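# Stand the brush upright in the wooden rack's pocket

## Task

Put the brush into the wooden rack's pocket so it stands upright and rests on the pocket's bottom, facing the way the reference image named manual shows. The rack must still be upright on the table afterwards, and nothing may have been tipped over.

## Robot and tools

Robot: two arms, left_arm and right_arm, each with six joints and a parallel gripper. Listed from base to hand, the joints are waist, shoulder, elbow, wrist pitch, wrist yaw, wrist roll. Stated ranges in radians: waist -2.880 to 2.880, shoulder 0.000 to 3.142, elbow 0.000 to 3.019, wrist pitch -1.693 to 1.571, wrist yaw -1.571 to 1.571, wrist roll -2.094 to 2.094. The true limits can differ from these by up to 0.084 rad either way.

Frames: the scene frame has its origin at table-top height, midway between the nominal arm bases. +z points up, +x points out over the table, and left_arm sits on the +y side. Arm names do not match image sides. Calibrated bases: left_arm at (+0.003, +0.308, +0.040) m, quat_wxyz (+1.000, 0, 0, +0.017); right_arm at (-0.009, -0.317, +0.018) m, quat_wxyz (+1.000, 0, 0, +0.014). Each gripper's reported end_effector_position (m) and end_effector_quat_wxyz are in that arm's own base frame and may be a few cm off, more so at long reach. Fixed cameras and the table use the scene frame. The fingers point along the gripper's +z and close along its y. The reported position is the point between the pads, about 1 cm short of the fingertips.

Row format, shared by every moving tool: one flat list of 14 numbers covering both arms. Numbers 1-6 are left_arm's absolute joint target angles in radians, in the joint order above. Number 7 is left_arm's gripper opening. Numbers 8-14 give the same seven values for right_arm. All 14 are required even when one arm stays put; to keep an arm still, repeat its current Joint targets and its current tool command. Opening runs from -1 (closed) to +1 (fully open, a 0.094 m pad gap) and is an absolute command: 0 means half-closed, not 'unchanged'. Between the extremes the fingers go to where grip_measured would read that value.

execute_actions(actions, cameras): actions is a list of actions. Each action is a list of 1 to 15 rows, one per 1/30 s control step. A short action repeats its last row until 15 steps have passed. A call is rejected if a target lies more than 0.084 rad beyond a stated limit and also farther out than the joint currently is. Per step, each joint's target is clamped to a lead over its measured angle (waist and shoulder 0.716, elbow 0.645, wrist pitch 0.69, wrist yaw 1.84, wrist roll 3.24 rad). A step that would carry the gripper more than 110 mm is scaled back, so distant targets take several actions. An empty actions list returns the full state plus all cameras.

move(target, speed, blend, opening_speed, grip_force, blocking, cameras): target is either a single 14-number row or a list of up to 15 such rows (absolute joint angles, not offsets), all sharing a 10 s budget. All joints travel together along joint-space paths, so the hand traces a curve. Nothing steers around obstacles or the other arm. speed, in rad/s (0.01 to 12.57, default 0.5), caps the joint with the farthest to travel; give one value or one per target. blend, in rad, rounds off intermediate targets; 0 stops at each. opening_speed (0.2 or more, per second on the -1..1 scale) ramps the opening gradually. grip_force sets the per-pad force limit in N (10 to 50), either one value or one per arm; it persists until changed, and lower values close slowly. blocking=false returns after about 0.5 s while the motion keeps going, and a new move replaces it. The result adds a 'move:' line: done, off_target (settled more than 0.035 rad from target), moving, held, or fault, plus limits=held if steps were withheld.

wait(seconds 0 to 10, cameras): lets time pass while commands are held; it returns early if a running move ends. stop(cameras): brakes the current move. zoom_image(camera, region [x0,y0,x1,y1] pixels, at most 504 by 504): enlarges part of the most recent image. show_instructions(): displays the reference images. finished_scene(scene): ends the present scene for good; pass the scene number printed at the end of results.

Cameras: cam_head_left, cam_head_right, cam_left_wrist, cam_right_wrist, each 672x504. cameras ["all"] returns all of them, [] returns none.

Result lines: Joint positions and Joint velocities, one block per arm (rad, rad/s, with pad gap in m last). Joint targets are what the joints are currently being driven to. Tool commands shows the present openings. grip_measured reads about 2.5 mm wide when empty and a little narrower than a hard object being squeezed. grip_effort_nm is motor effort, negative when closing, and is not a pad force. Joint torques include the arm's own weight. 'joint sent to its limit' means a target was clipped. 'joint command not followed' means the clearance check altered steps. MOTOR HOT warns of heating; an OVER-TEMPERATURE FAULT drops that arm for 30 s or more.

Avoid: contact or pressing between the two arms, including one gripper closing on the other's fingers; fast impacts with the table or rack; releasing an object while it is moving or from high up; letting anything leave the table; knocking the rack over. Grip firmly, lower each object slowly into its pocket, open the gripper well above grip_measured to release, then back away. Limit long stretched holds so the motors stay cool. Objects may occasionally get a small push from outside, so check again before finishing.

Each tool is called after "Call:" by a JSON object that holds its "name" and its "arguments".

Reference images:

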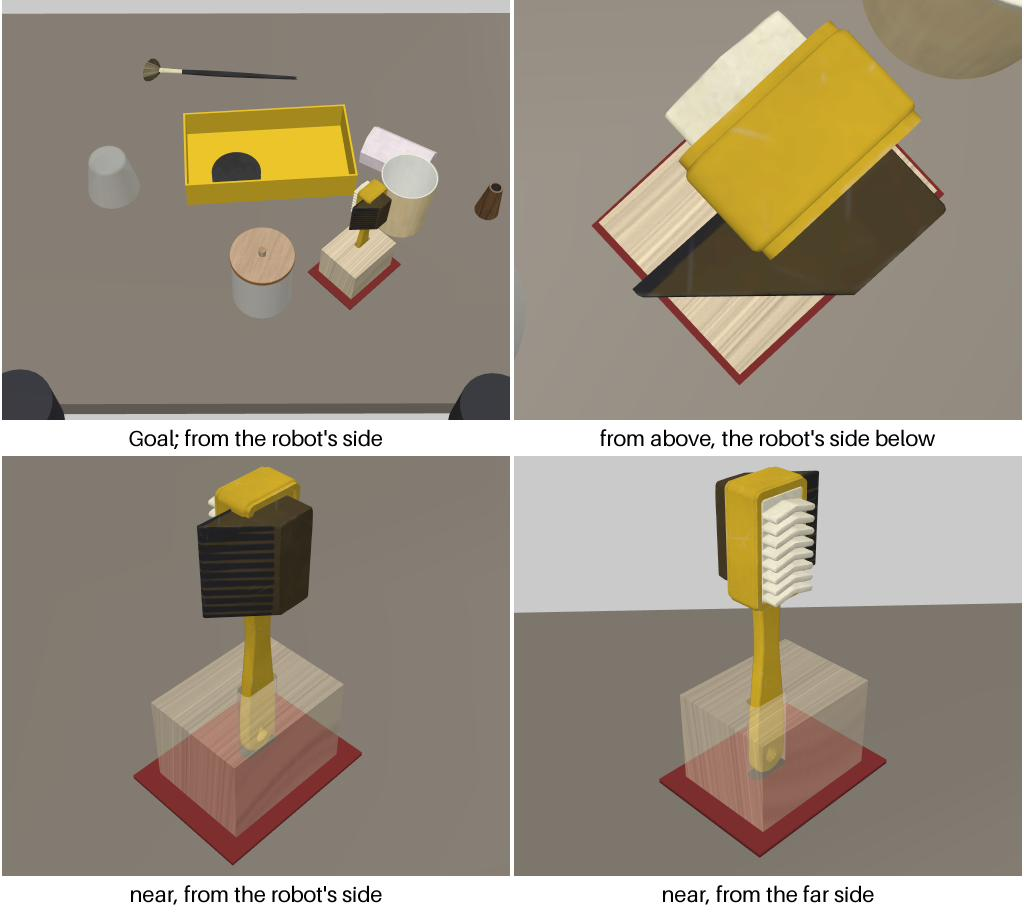

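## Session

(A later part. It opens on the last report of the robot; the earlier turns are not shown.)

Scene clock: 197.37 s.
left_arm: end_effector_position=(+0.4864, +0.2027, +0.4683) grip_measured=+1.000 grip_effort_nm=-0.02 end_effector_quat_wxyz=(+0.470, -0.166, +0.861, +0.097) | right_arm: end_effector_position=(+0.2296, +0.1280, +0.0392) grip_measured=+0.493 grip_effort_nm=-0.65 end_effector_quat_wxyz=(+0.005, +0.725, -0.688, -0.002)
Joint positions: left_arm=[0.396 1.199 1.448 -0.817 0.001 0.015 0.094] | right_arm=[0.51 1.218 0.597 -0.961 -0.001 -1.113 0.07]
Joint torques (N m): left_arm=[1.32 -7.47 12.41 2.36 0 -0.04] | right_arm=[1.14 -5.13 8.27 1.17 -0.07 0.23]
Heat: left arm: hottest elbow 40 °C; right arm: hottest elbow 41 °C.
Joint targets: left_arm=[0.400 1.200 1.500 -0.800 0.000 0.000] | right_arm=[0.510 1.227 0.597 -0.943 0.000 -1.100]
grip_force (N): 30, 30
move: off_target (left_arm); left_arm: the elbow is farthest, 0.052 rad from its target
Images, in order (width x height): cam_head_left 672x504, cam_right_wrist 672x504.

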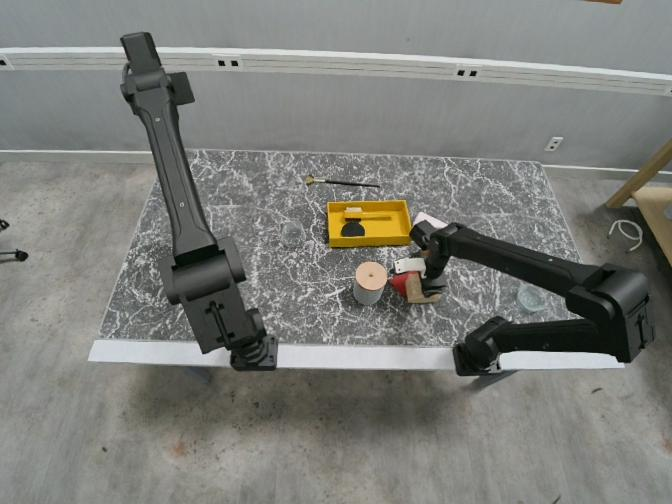

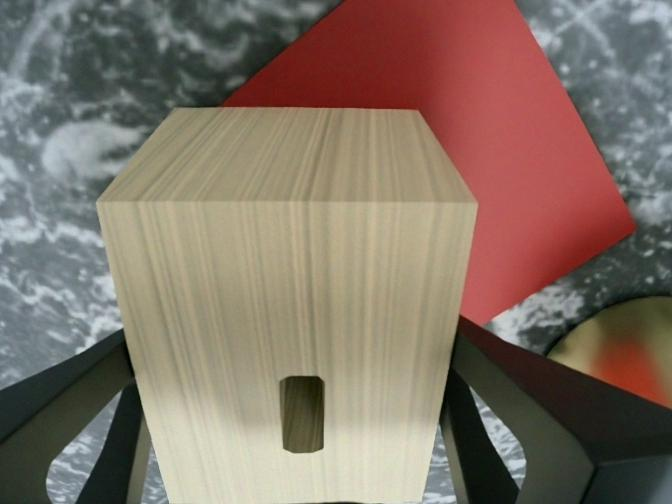

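Call:
{"name": "move", "arguments": {"target": [[0.4,1.2,1.5,-0.8,0,0,1.0,0.51,1.194,0.66,-1.0,0,-1.1,0.3],[0.4,1.2,1.5,-0.8,0,0,1.0,0.51,1.289,0.72,-0.98,0,-1.1,0.3],[0.4,1.2,1.5,-0.8,0,0,1.0,0.51,1.319,0.674,-0.928,0,-1.1,0.3],[0.4,1.2,1.5,-0.8,0,0,1.0,0.51,1.319,0.674,-0.928,0,-1.1,0.9]], "speed": 0.4, "opening_speed": 1, "blend": [0.01,0.01,0,0]}}

Call:
{"name": "move", "arguments": {"target": [[0.4,1.2,1.5,-0.8,0,0,1.0,0.51,1.2,0.9,-1.2,0,-1.1,1.0]], "speed": 0.4, "cameras": ["cam_right_wrist","cam_head_left"]}}

Call:
{"name": "zoom_image", "arguments": {"camera": "cam_head_left", "region": [350, 220, 470, 310]}}

Scene clock: 207.37 s.
left_arm: end_effector_position=(+0.4864, +0.2027, +0.4683) grip_measured=+1.000 grip_effort_nm=-0.02 end_effector_quat_wxyz=(+0.470, -0.166, +0.861, +0.097) | right_arm: end_effector_position=(+0.2545, +0.1418, +0.0369) grip_measured=+0.897 grip_effort_nm=0.13 end_effector_quat_wxyz=(+0.005, +0.724, -0.690, -0.002)
Joint positions: left_arm=[0.396 1.199 1.448 -0.817 0.001 0.015 0.094] | right_arm=[0.51 1.306 0.663 -0.938 0 -1.109 0.089]
Joint torques (N m): left_arm=[1.38 -7.65 12.44 2.36 0 -0.03] | right_arm=[0.91 -6.12 8.83 0.94 -0.08 0.2]
Heat: left arm: hottest elbow 41 °C; right arm: hottest elbow 40 °C.
Joint targets: left_arm=[0.400 1.200 1.500 -0.800 0.000 0.000] | right_arm=[0.510 1.319 0.674 -0.928 0.000 -1.100]
grip_force (N): 30, 30
move: off_target (left_arm); left_arm: the elbow is farthest, 0.052 rad from its target

Scene clock: 208.67 s.
left_arm: end_effector_position=(+0.4864, +0.2027, +0.4683) grip_measured=+1.000 grip_effort_nm=-0.02 end_effector_quat_wxyz=(+0.470, -0.166, +0.861, +0.097) | right_arm: end_effector_position=(+0.2773, +0.1545, +0.1311) grip_measured=+0.998 grip_effort_nm=0.14 end_effector_quat_wxyz=(-0.016, +0.724, -0.690, +0.005)
Joint positions: left_arm=[0.396 1.199 1.448 -0.817 0.001 0.015 0.094] | right_arm=[0.51 1.205 0.859 -1.191 0 -1.109 0.094]
Joint torques (N m): left_arm=[1.32 -7.53 12.42 2.35 0 -0.04] | right_arm=[1.32 -7.77 12.89 0.17 -0.07 0.15]
Heat: left arm: hottest elbow 41 °C; right arm: hottest elbow 40 °C.
Joint targets: left_arm=[0.400 1.200 1.500 -0.800 0.000 0.000] | right_arm=[0.510 1.200 0.900 -1.200 0.000 -1.100]
grip_force (N): 30, 30
move: off_target (left_arm, right_arm); left_arm: the elbow is farthest, 0.052 rad from its target; right_arm: the elbow is farthest, 0.041 rad from its target
Images, in order (width x height): cam_head_left 672x504, cam_right_wrist 672x504.

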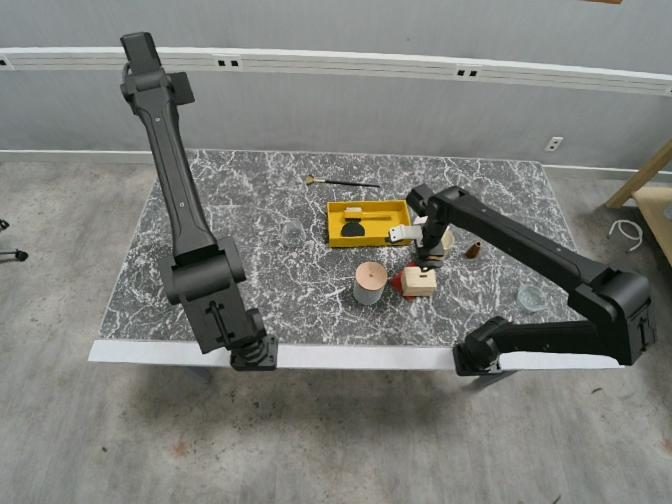

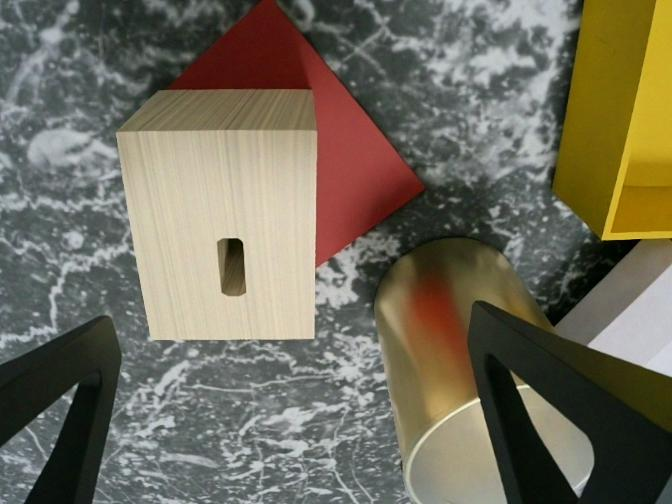

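Scaled by 4.200 from the camera's 672x504 image, which has a finer 960x720 frame.

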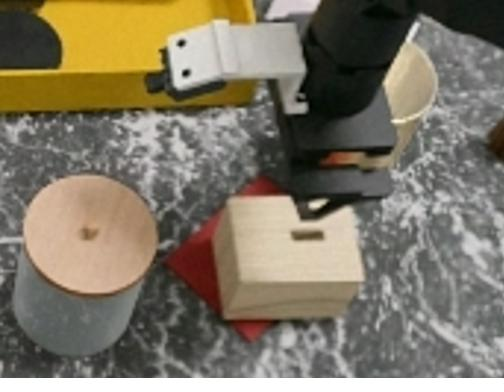

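Call:
{"name": "move", "arguments": {"target": [[0.4,1.2,1.5,-0.8,0,0,1.0,0.6,1.3,1.5,-1.2,0.3,-0.5,0.2],[0.4,1.2,1.5,-0.8,0,0,1.0,0.894,2.049,1.46,-1.366,0.996,-0.148,0.2]], "speed": 0.9, "blend": 0.15, "cameras": ["all"]}}

Call:
{"name": "zoom_image", "arguments": {"camera": "cam_head_left", "region": [310, 170, 430, 260]}}

Call:
{"name": "zoom_image", "arguments": {"camera": "cam_head_right", "region": [310, 170, 430, 260]}}

Scene clock: 218.97 s.
left_arm: end_effector_position=(+0.4864, +0.2027, +0.4683) grip_measured=+1.000 grip_effort_nm=-0.02 end_effector_quat_wxyz=(+0.470, -0.166, +0.861, +0.097) | right_arm: end_effector_position=(+0.4360, +0.3058, +0.0700) grip_measured=+0.202 grip_effort_nm=-0.12 end_effector_quat_wxyz=(+0.018, -0.508, +0.703, -0.498)
Joint positions: left_arm=[0.396 1.199 1.448 -0.817 0.001 0.015 0.094] | right_arm=[0.891 2.041 1.458 -1.357 0.999 -0.158 0.056]
Joint torques (N m): left_arm=[1.49 -7.53 12.41 2.39 0.01 -0.03] | right_arm=[1.67 -19.02 8.05 -0.47 0.32 0.29]
Heat: left arm: hottest elbow 42 °C; right arm: hottest elbow 40 °C.
Joint targets: left_arm=[0.400 1.200 1.500 -0.800 0.000 0.000] | right_arm=[0.894 2.049 1.460 -1.366 0.996 -0.148]
grip_force (N): 30, 30
move: off_target (left_arm); left_arm: the elbow is farthest, 0.052 rad from its target

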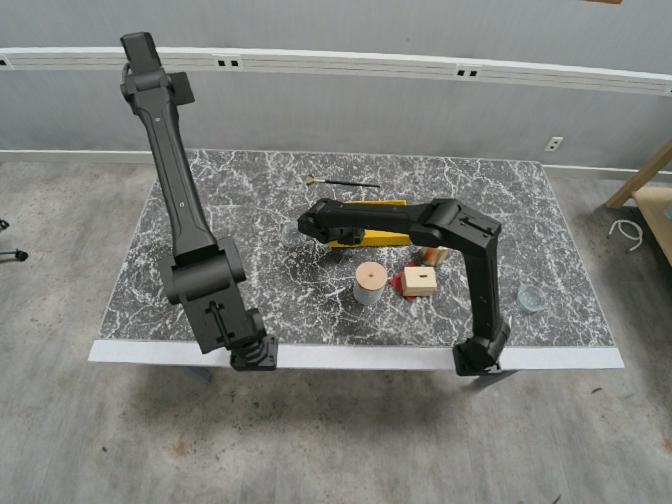

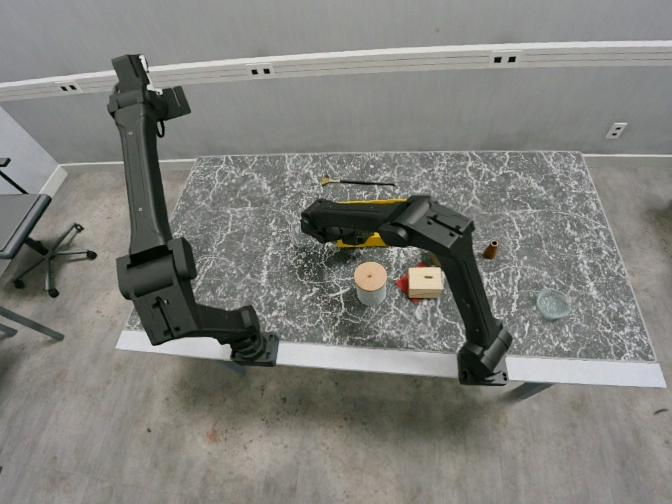

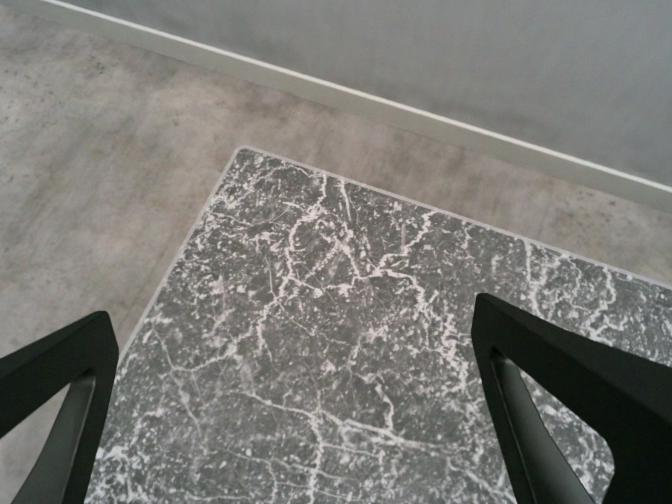

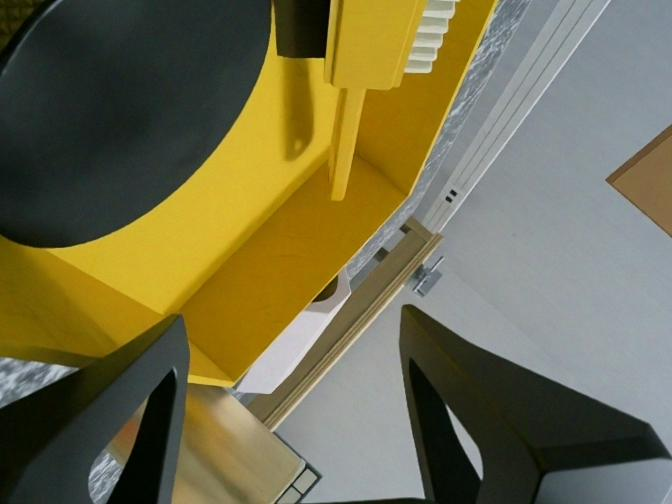

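Scaled by 4.200 from the camera's 672x504 image, which has a finer 960x720 frame.

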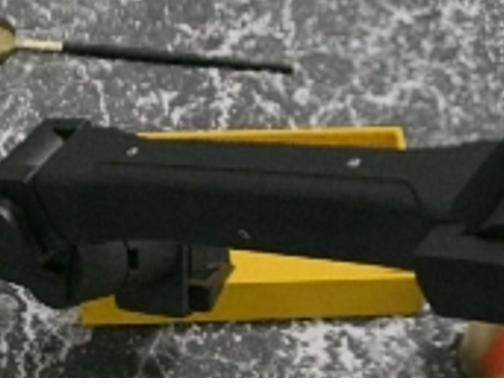

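Scaled by 4.200 from the camera's 672x504 image, which has a finer 960x720 frame.

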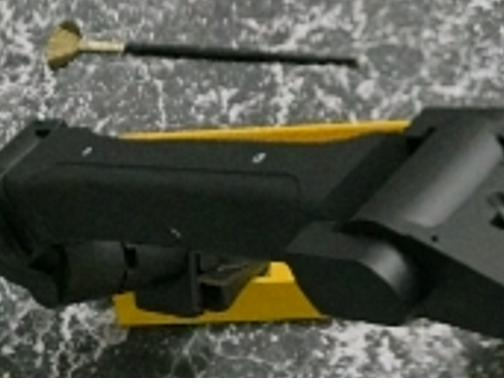

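Call:
{"name": "move", "arguments": {"target": [0.4,1.2,1.5,-0.8,0,0,1.0,0.733,2.05,1.375,-1.048,1.041,-0.445,0.2], "speed": 0.3, "cameras": ["cam_right_wrist","cam_head_left"]}}

Scene clock: 236.93 s.
left_arm: end_effector_position=(+0.4864, +0.2027, +0.4683) grip_measured=+1.000 grip_effort_nm=-0.02 end_effector_quat_wxyz=(+0.470, -0.166, +0.861, +0.097) | right_arm: end_effector_position=(+0.4912, +0.2747, +0.0537) grip_measured=+0.202 grip_effort_nm=-0.09 end_effector_quat_wxyz=(+0.046, -0.509, +0.703, -0.495)
Joint positions: left_arm=[0.396 1.199 1.448 -0.817 0.001 0.015 0.094] | right_arm=[0.78 2.029 1.4 -1.045 1.037 -0.414 0.056]
Joint torques (N m): left_arm=[1.38 -7.53 12.46 2.37 0 -0.03] | right_arm=[-3.55 -18.67 5.93 0.18 0.66 -0.23]
Heat: left arm: hottest elbow 43 °C; right arm: hottest elbow 39 °C.
Joint targets: left_arm=[0.400 1.200 1.500 -0.800 0.000 0.000] | right_arm=[0.733 2.050 1.375 -1.048 1.041 -0.445]
grip_force (N): 30, 30
move: off_target (left_arm, right_arm); left_arm: the elbow is farthest, 0.052 rad from its target; right_arm: the waist is farthest, 0.047 rad from its target
Images, in order (width x height): cam_head_left 672x504, cam_right_wrist 672x504.

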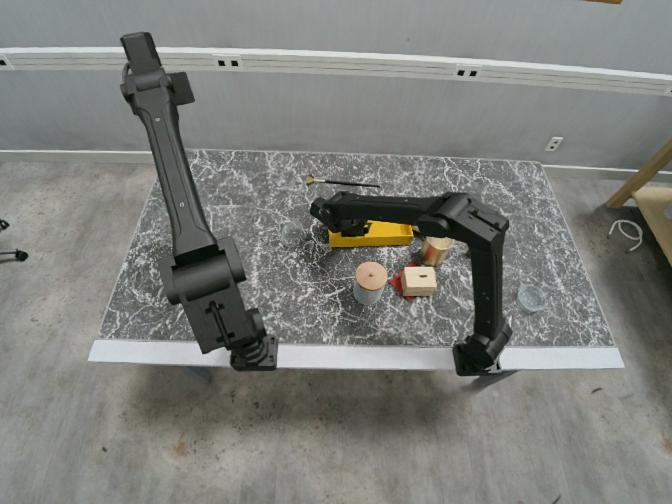

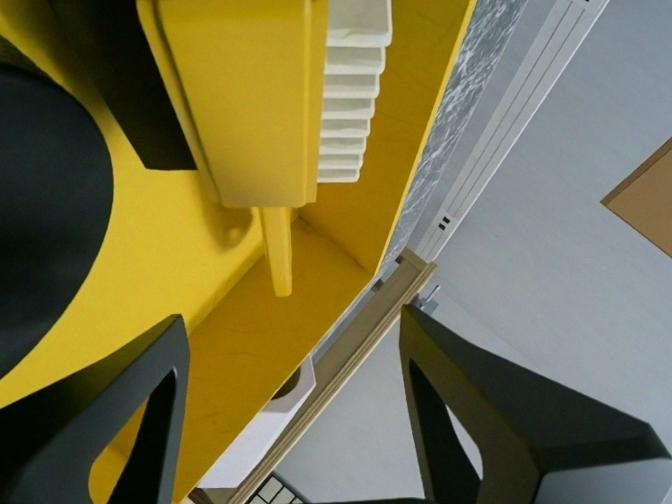

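Call:
{"name": "zoom_image", "arguments": {"camera": "cam_head_left", "region": [290, 180, 420, 260]}}

Call:
{"name": "wait", "arguments": {"seconds": 0.5, "cameras": ["cam_head_right"]}}

Call:
{"name": "zoom_image", "arguments": {"camera": "cam_head_right", "region": [290, 180, 420, 260]}}

Scaled by 3.877 from the camera's 672x504 image, which has a finer 960x720 frame.

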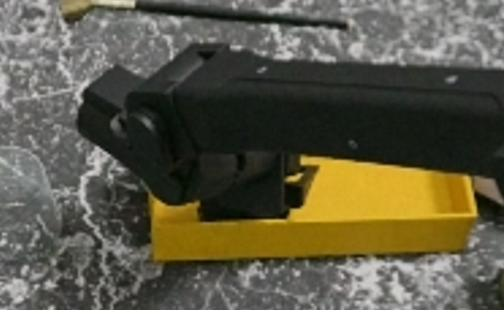

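Scene clock: 240.37 s.
left_arm: end_effector_position=(+0.4864, +0.2027, +0.4683) grip_measured=+1.000 grip_effort_nm=-0.02 end_effector_quat_wxyz=(+0.470, -0.166, +0.861, +0.097) | right_arm: end_effector_position=(+0.4912, +0.2747, +0.0537) grip_measured=+0.202 grip_effort_nm=-0.09 end_effector_quat_wxyz=(+0.046, -0.509, +0.703, -0.495)
Joint positions: left_arm=[0.396 1.199 1.448 -0.817 0.001 0.015 0.094] | right_arm=[0.78 2.029 1.4 -1.045 1.037 -0.415 0.056]
Joint torques (N m): left_arm=[1.38 -7.47 12.44 2.35 0.01 -0.04] | right_arm=[-3.78 -18.49 5.94 0.18 0.61 -0.18]
Heat: left arm: hottest elbow 43 °C; right arm: hottest elbow 39 °C.
Joint targets: left_arm=[0.400 1.200 1.500 -0.800 0.000 0.000] | right_arm=[0.733 2.050 1.375 -1.048 1.041 -0.445]
Tool commands: left_gripper/opening=+1.0 right_gripper/opening=+0.2
grip_force (N): 30, 30
wait: 0.50 s; at rest from the start
Images, in order (width x height): cam_head_right 672x504.

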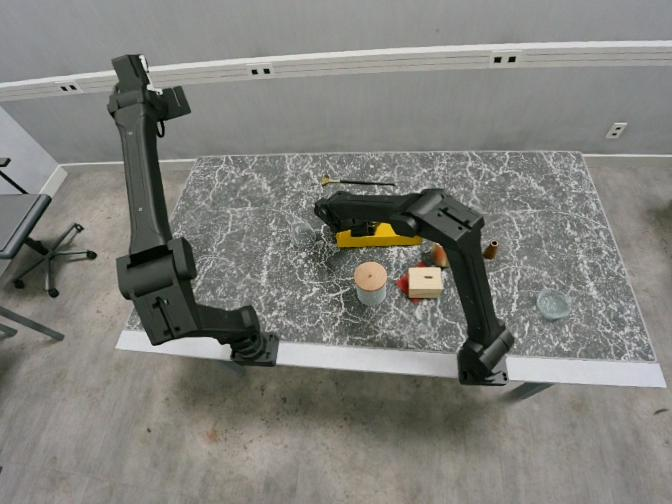

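Scaled by 3.877 from the camera's 672x504 image, which has a finer 960x720 frame.

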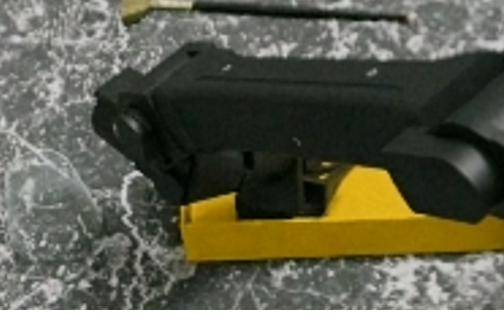

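Call:
{"name": "move", "arguments": {"target": [[0.4,1.2,1.5,-0.8,0,0,1.0,0.83,2.03,1.5,-1.1,1.037,-0.42,0.2],[0.4,1.2,1.5,-0.8,0,0,1.0,0.87,1.85,1.45,-0.9,0.9,-0.6,0.2],[0.4,1.2,1.5,-0.8,0,0,1.0,0.809,1.6923,1.08,-0.612,0.792,-0.79,0.2]], "speed": 0.4, "blend": 0.05, "cameras": ["cam_right_wrist","cam_head_left"]}}

Scene clock: 272.90 s.
left_arm: end_effector_position=(+0.4864, +0.2027, +0.4683) grip_measured=+1.000 grip_effort_nm=-0.02 end_effector_quat_wxyz=(+0.470, -0.166, +0.861, +0.097) | right_arm: end_effector_position=(+0.4404, +0.2902, +0.0893) grip_measured=+0.202 grip_effort_nm=-0.09 end_effector_quat_wxyz=(+0.157, -0.609, +0.679, -0.379)
Joint positions: left_arm=[0.396 1.199 1.448 -0.817 0.001 0.015 0.094] | right_arm=[0.821 1.703 1.083 -0.625 0.796 -0.779 0.056]
Joint torques (N m): left_arm=[1.38 -7.47 12.45 2.36 0 -0.03] | right_arm=[-0.44 -17.03 8.39 1.55 0.22 0.02]
Heat: left arm: hottest elbow 45 °C; right arm: hottest elbow 37 °C.
Joint targets: left_arm=[0.400 1.200 1.500 -0.800 0.000 0.000] | right_arm=[0.809 1.692 1.080 -0.612 0.792 -0.790]
grip_force (N): 30, 30
move: off_target (left_arm); left_arm: the elbow is farthest, 0.052 rad from its target
Images, in order (width x height): cam_head_left 672x504, cam_right_wrist 672x504.

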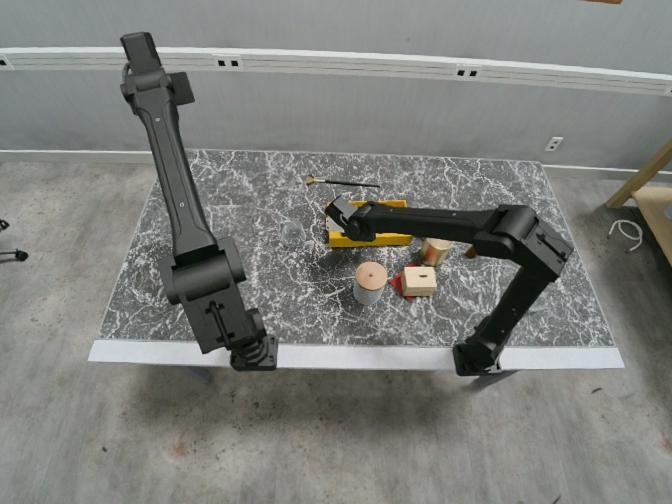

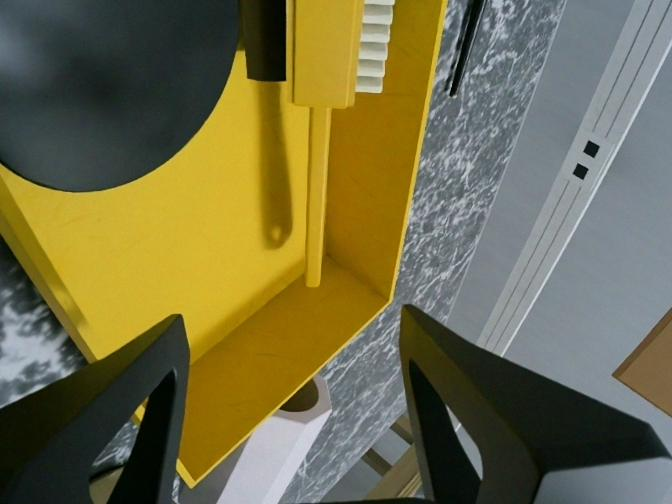

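Call:
{"name": "move", "arguments": {"target": [[0.4,1.2,1.5,-0.8,0,0,1.0,0.715,1.793,1.078,-0.443,0.758,-0.9,-0.36]], "speed": 0.3, "cameras": ["cam_right_wrist"]}}

Scene clock: 283.97 s.
left_arm: end_effector_position=(+0.4864, +0.2027, +0.4683) grip_measured=+1.000 grip_effort_nm=-0.02 end_effector_quat_wxyz=(+0.470, -0.166, +0.861, +0.097) | right_arm: end_effector_position=(+0.4834, +0.2671, +0.0584) grip_measured=-0.358 grip_effort_nm=-0.12 end_effector_quat_wxyz=(+0.160, -0.604, +0.683, -0.378)
Joint positions: left_arm=[0.396 1.199 1.448 -0.817 0.001 0.015 0.094] | right_arm=[0.725 1.777 1.078 -0.457 0.762 -0.89 0.03]
Joint torques (N m): left_arm=[1.32 -7.53 12.45 2.35 -0.01 -0.04] | right_arm=[0.03 -15.09 8.21 1.77 0.18 0.07]
Heat: left arm: hottest elbow 45 °C; right arm: hottest elbow 36 °C.
Joint targets: left_arm=[0.400 1.200 1.500 -0.800 0.000 0.000] | right_arm=[0.715 1.793 1.078 -0.443 0.758 -0.900]
grip_force (N): 30, 30
move: off_target (left_arm); left_arm: the elbow is farthest, 0.052 rad from its target
Images, in order (width x height): cam_right_wrist 672x504.

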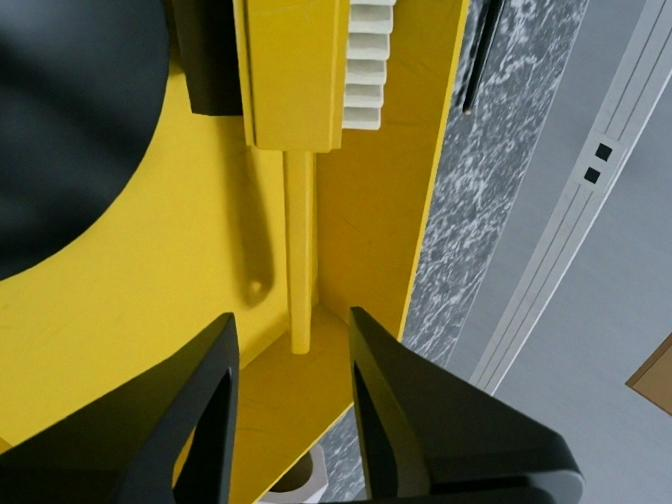

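Call:
{"name": "move", "arguments": {"target": [[0.4,1.2,1.5,-0.8,0,0,1.0,0.655,1.865,1.083,-0.323,0.735,-0.978,-0.36]], "speed": 0.2, "cameras": ["cam_right_wrist"]}}

Scene clock: 287.80 s.
left_arm: end_effector_position=(+0.4864, +0.2027, +0.4683) grip_measured=+1.000 grip_effort_nm=-0.02 end_effector_quat_wxyz=(+0.470, -0.166, +0.861, +0.097) | right_arm: end_effector_position=(+0.5099, +0.2514, +0.0309) grip_measured=-0.358 grip_effort_nm=-0.12 end_effector_quat_wxyz=(+0.161, -0.604, +0.682, -0.380)
Joint positions: left_arm=[0.396 1.199 1.448 -0.817 0.001 0.015 0.094] | right_arm=[0.667 1.845 1.078 -0.337 0.739 -0.968 0.03]
Joint torques (N m): left_arm=[1.49 -7.65 12.46 2.36 -0.01 -0.03] | right_arm=[-0.26 -15.68 8.24 1.81 0.21 0.02]
Heat: left arm: hottest elbow 46 °C; right arm: hottest elbow 36 °C.
Joint targets: left_arm=[0.400 1.200 1.500 -0.800 0.000 0.000] | right_arm=[0.655 1.865 1.083 -0.323 0.735 -0.978]
grip_force (N): 30, 30
move: off_target (left_arm); left_arm: the elbow is farthest, 0.052 rad from its target
Images, in order (width x height): cam_right_wrist 672x504.

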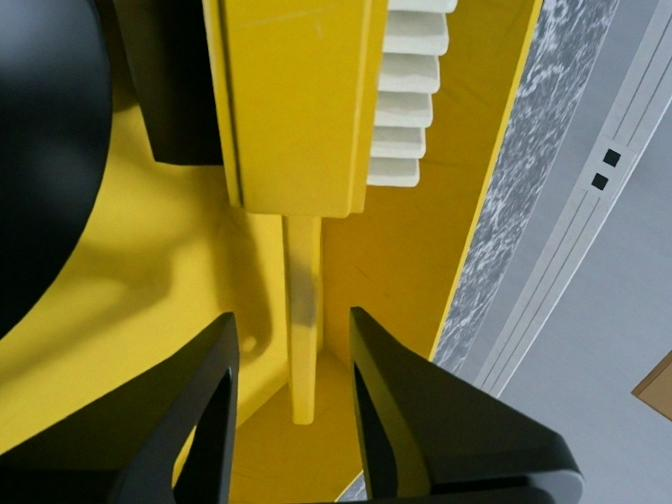

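Call:
{"name": "move", "arguments": {"target": [[0.4,1.2,1.5,-0.8,0,0,1.0,0.639,1.884,1.083,-0.292,0.729,-0.998,-0.36]], "speed": 0.15, "cameras": ["cam_right_wrist"]}}

Scene clock: 292.33 s.
left_arm: end_effector_position=(+0.4864, +0.2027, +0.4683) grip_measured=+1.000 grip_effort_nm=-0.02 end_effector_quat_wxyz=(+0.470, -0.166, +0.861, +0.097) | right_arm: end_effector_position=(+0.5159, +0.2477, +0.0237) grip_measured=-0.358 grip_effort_nm=-0.11 end_effector_quat_wxyz=(+0.161, -0.605, +0.681, -0.380)
Joint positions: left_arm=[0.396 1.199 1.448 -0.817 0.001 0.015 0.094] | right_arm=[0.653 1.862 1.078 -0.306 0.733 -0.987 0.03]
Joint torques (N m): left_arm=[1.32 -7.47 12.48 2.36 0.01 -0.04] | right_arm=[-0.32 -15.62 8.21 1.72 0.18 0.01]
Heat: left arm: hottest elbow 46 °C; right arm: hottest elbow 36 °C.
Joint targets: left_arm=[0.400 1.200 1.500 -0.800 0.000 0.000] | right_arm=[0.639 1.884 1.083 -0.292 0.729 -0.998]
grip_force (N): 30, 30
move: off_target (left_arm); left_arm: the elbow is farthest, 0.052 rad from its target
Images, in order (width x height): cam_right_wrist 672x504.

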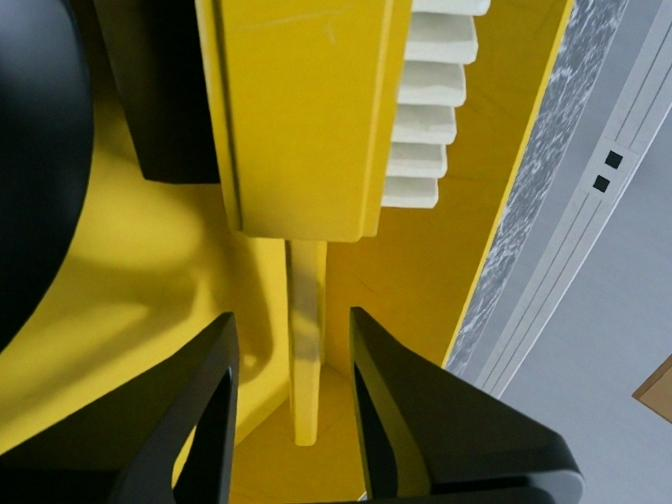

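Call:
{"name": "move", "arguments": {"target": [[0.4,1.2,1.5,-0.8,0,0,1.0,0.626,1.897,1.08,-0.268,0.725,-1.012,-0.36],[0.4,1.2,1.5,-0.8,0,0,1.0,0.626,1.897,1.08,-0.268,0.725,-1.012,-0.95]], "speed": 0.15, "opening_speed": 0.3, "grip_force": 40, "cameras": ["cam_right_wrist"]}}

Scene clock: 298.17 s.
left_arm: end_effector_position=(+0.4864, +0.2027, +0.4683) grip_measured=+1.000 grip_effort_nm=-0.02 end_effector_quat_wxyz=(+0.470, -0.166, +0.861, +0.097) | right_arm: end_effector_position=(+0.5249, +0.2425, +0.0205) grip_measured=-0.816 grip_effort_nm=-0.84 end_effector_quat_wxyz=(+0.168, -0.599, +0.683, -0.382)
Joint positions: left_arm=[0.396 1.199 1.448 -0.817 0.001 0.015 0.094] | right_arm=[0.636 1.875 1.078 -0.266 0.73 -1.002 0.009]
Joint torques (N m): left_arm=[1.44 -7.47 12.45 2.39 0 -0.03] | right_arm=[-0.26 -15.74 7.95 1.36 0.14 0.03]
Heat: left arm: hottest elbow 46 °C; right arm: hottest elbow 36 °C.
Joint targets: left_arm=[0.400 1.200 1.500 -0.800 0.000 0.000] | right_arm=[0.626 1.897 1.080 -0.268 0.725 -1.012]
grip_force (N): 40, 40
move: off_target (left_arm); left_arm: the elbow is farthest, 0.052 rad from its target
Images, in order (width x height): cam_right_wrist 672x504.

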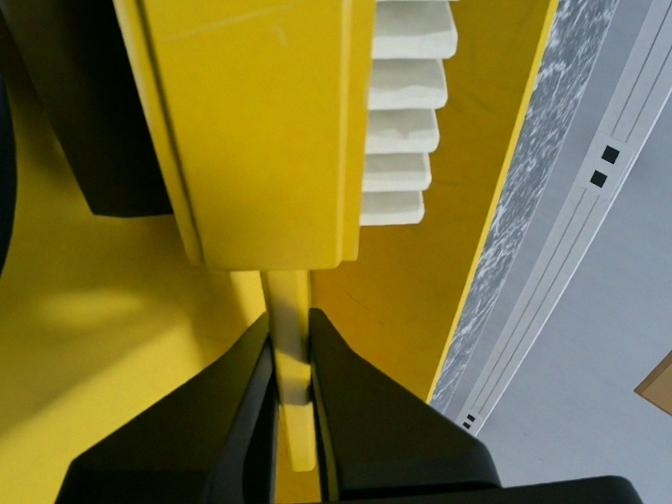

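Call:
{"name": "move", "arguments": {"target": [[0.4,1.2,1.5,-0.8,0,0,1.0,0.63,1.685,1.22,-0.567,0.728,-1.01,-0.95],[0.4,1.2,1.5,-0.8,0,0,1.0,0.3,1.35,1.35,-1.0,-0.1,-1.5,-0.95],[0.4,1.2,1.5,-0.8,0,0,1.0,-0.1305,1.30,0.80,-1.4037,-1.18,-2.06,-0.95]], "speed": 0.5, "blend": [0.05,0.15,0], "cameras": ["all"]}}

Call:
{"name": "zoom_image", "arguments": {"camera": "cam_head_left", "region": [350, 200, 470, 310]}}

Call:
{"name": "zoom_image", "arguments": {"camera": "cam_head_right", "region": [350, 200, 470, 310]}}

Scene clock: 321.63 s.
left_arm: end_effector_position=(+0.4864, +0.2027, +0.4683) grip_measured=+1.000 grip_effort_nm=-0.02 end_effector_quat_wxyz=(+0.470, -0.166, +0.861, +0.097) | right_arm: end_effector_position=(+0.2943, +0.1268, +0.1933) grip_measured=-0.816 grip_effort_nm=-0.84 end_effector_quat_wxyz=(-0.418, +0.624, -0.542, -0.378)
Joint positions: left_arm=[0.396 1.199 1.448 -0.817 0.001 0.015 0.094] | right_arm=[-0.116 1.313 0.8 -1.392 -1.174 -2.05 0.009]
Joint torques (N m): left_arm=[1.44 -7.47 12.44 2.36 0.01 -0.02] | right_arm=[-0.67 -8.76 8.08 -0.69 -0.8 0.01]
Heat: left arm: hottest elbow 47 °C; right arm: hottest elbow 36 °C.
Joint targets: left_arm=[0.400 1.200 1.500 -0.800 0.000 0.000] | right_arm=[-0.130 1.300 0.800 -1.404 -1.180 -2.060]
grip_force (N): 40, 40
move: off_target (left_arm); left_arm: the elbow is farthest, 0.052 rad from its target

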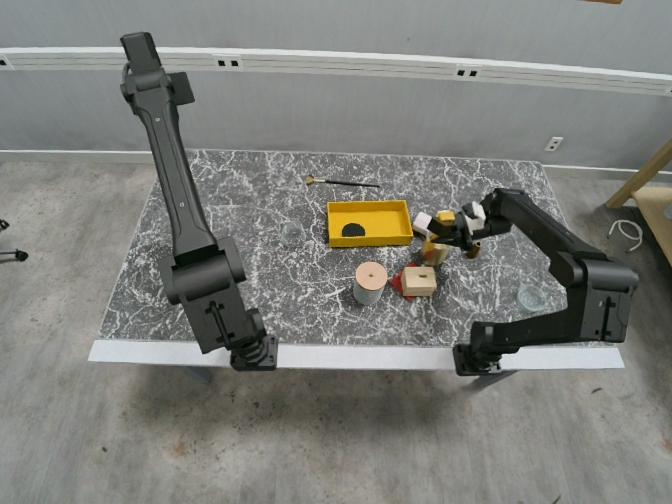

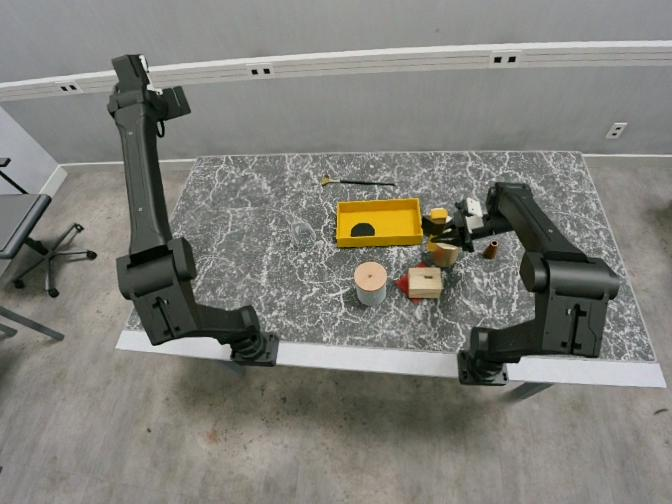

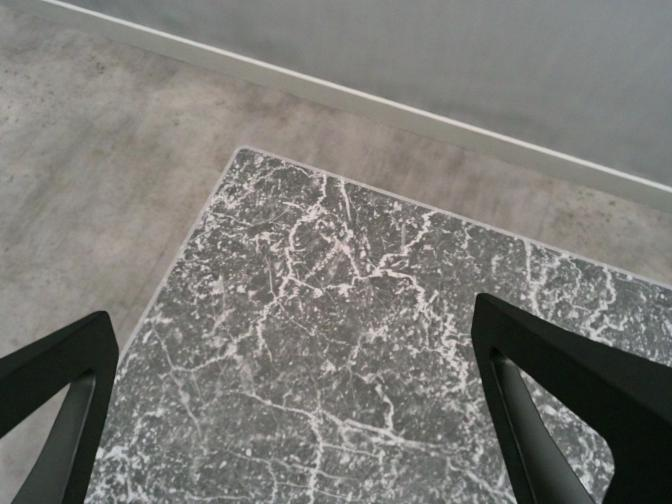

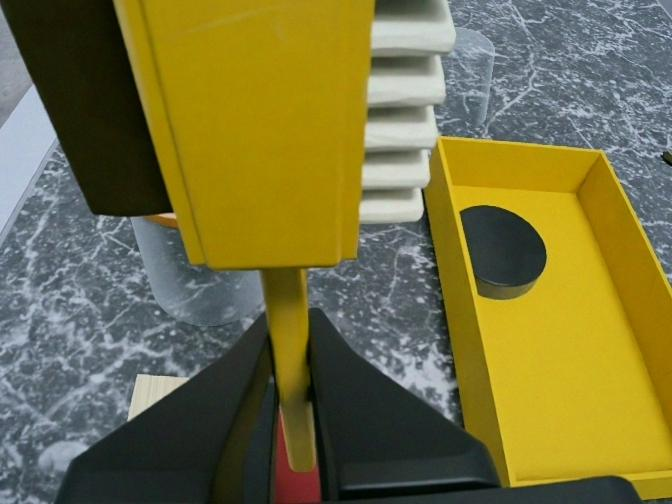

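Scaled by 4.200 from the camera's 672x504 image, which has a finer 960x720 frame.

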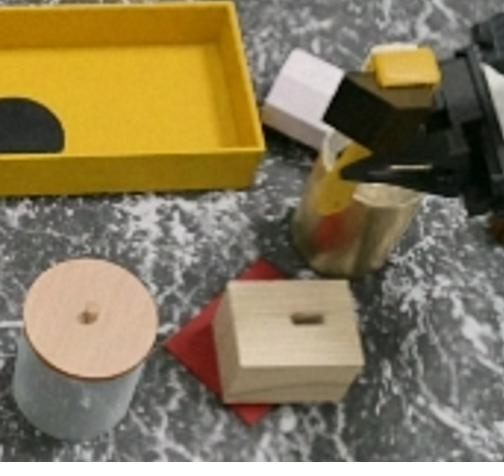

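Scaled by 4.200 from the camera's 672x504 image, which has a finer 960x720 frame.

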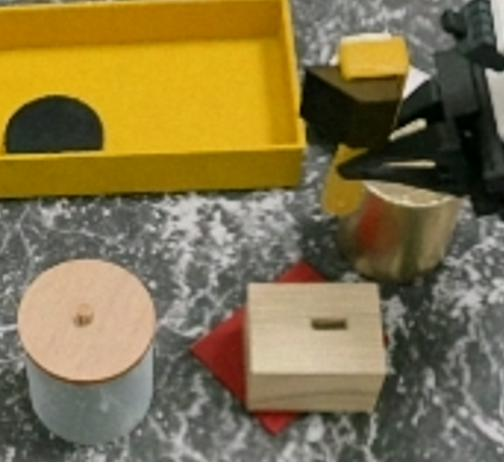

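Call:
{"name": "move", "arguments": {"target": [0.4,1.2,1.5,-0.8,0,0,1.0,-0.145,1.29,0.69,-1.415,-1.186,-2.07,-0.95], "speed": 0.3, "cameras": ["cam_head_left","cam_head_right","cam_right_wrist"]}}

Call:
{"name": "zoom_image", "arguments": {"camera": "cam_head_left", "region": [380, 210, 470, 310]}}

Call:
{"name": "zoom_image", "arguments": {"camera": "cam_head_right", "region": [380, 210, 470, 310]}}

Scene clock: 328.07 s.
left_arm: end_effector_position=(+0.4864, +0.2027, +0.4683) grip_measured=+1.000 grip_effort_nm=-0.02 end_effector_quat_wxyz=(+0.470, -0.166, +0.861, +0.097) | right_arm: end_effector_position=(+0.2580, +0.1284, +0.1677) grip_measured=-0.816 grip_effort_nm=-0.84 end_effector_quat_wxyz=(-0.399, +0.597, -0.562, -0.411)
Joint positions: left_arm=[0.396 1.199 1.448 -0.817 0.001 0.015 0.094] | right_arm=[-0.129 1.303 0.691 -1.403 -1.181 -2.06 0.009]
Joint torques (N m): left_arm=[1.44 -7.47 12.45 2.33 0 -0.03] | right_arm=[-0.62 -7.71 7.5 -0.75 -0.71 -0.04]
Heat: left arm: hottest elbow 47 °C; right arm: hottest elbow 37 °C.
Joint targets: left_arm=[0.400 1.200 1.500 -0.800 0.000 0.000] | right_arm=[-0.145 1.290 0.690 -1.415 -1.186 -2.070]
grip_force (N): 40, 40
move: off_target (left_arm); left_arm: the elbow is farthest, 0.052 rad from its target
Images, in order (width x height): cam_head_left 672x504, cam_head_right 672x504, cam_right_wrist 672x504.

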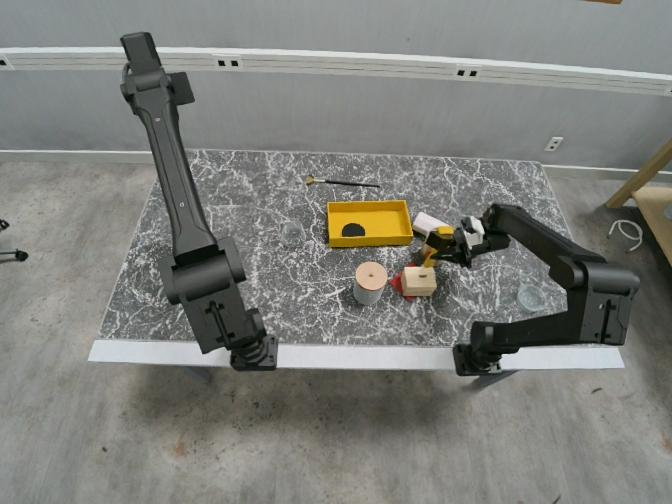

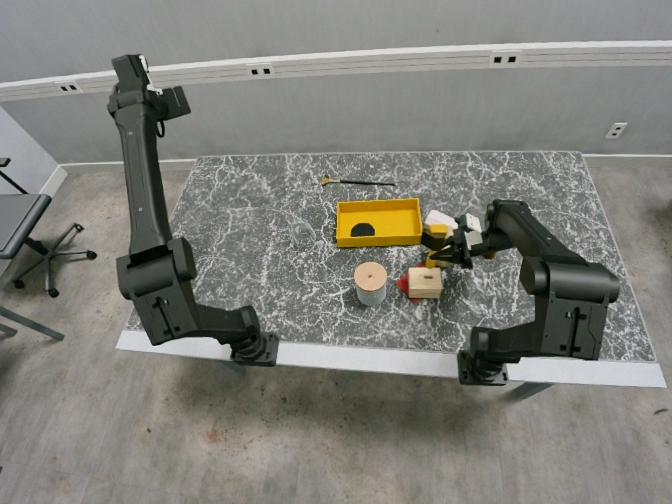

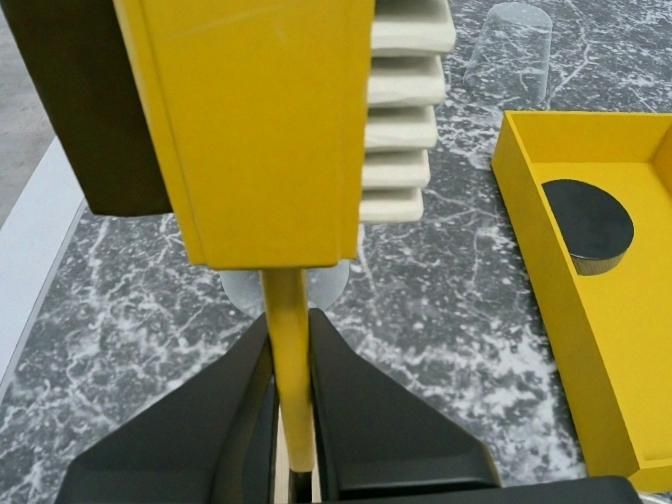

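Scaled by 5.040 from the camera's 672x504 image, which has a finer 960x720 frame.

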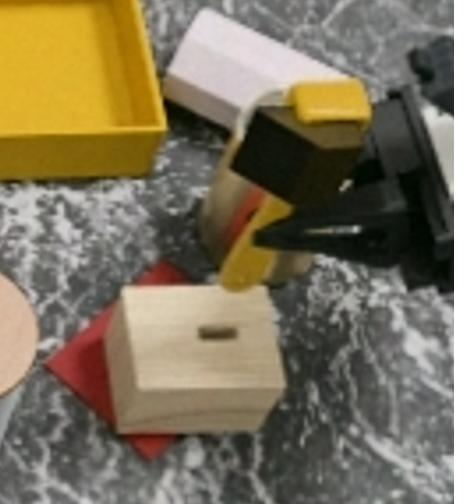

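Scaled by 5.040 from the camera's 672x504 image, which has a finer 960x720 frame.

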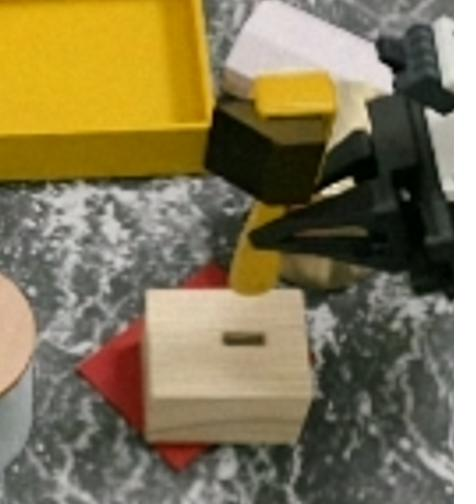

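Call:
{"name": "zoom_image", "arguments": {"camera": "cam_head_left", "region": [410, 220, 460, 290]}}

Call:
{"name": "zoom_image", "arguments": {"camera": "cam_head_right", "region": [405, 220, 455, 290]}}

Call:
{"name": "zoom_image", "arguments": {"camera": "cam_right_wrist", "region": [200, 240, 400, 504]}}

Scaled by 7.200 from the camera's 672x504 image, which has a finer 960x720 frame.

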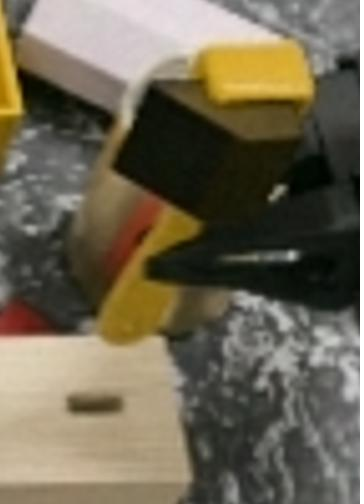

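Scaled by 7.200 from the camera's 672x504 image, which has a finer 960x720 frame.

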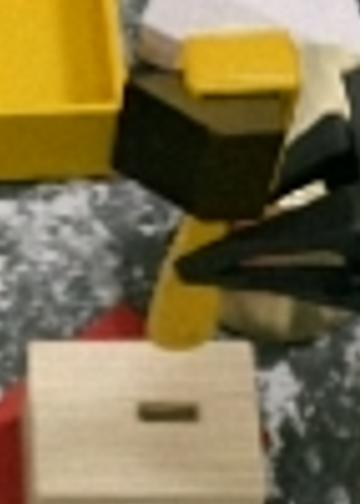

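Scaled by 1.909 from the camera's 672x504 image, which has a finer 960x720 frame.

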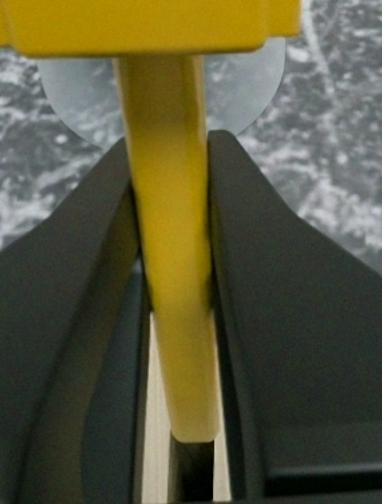

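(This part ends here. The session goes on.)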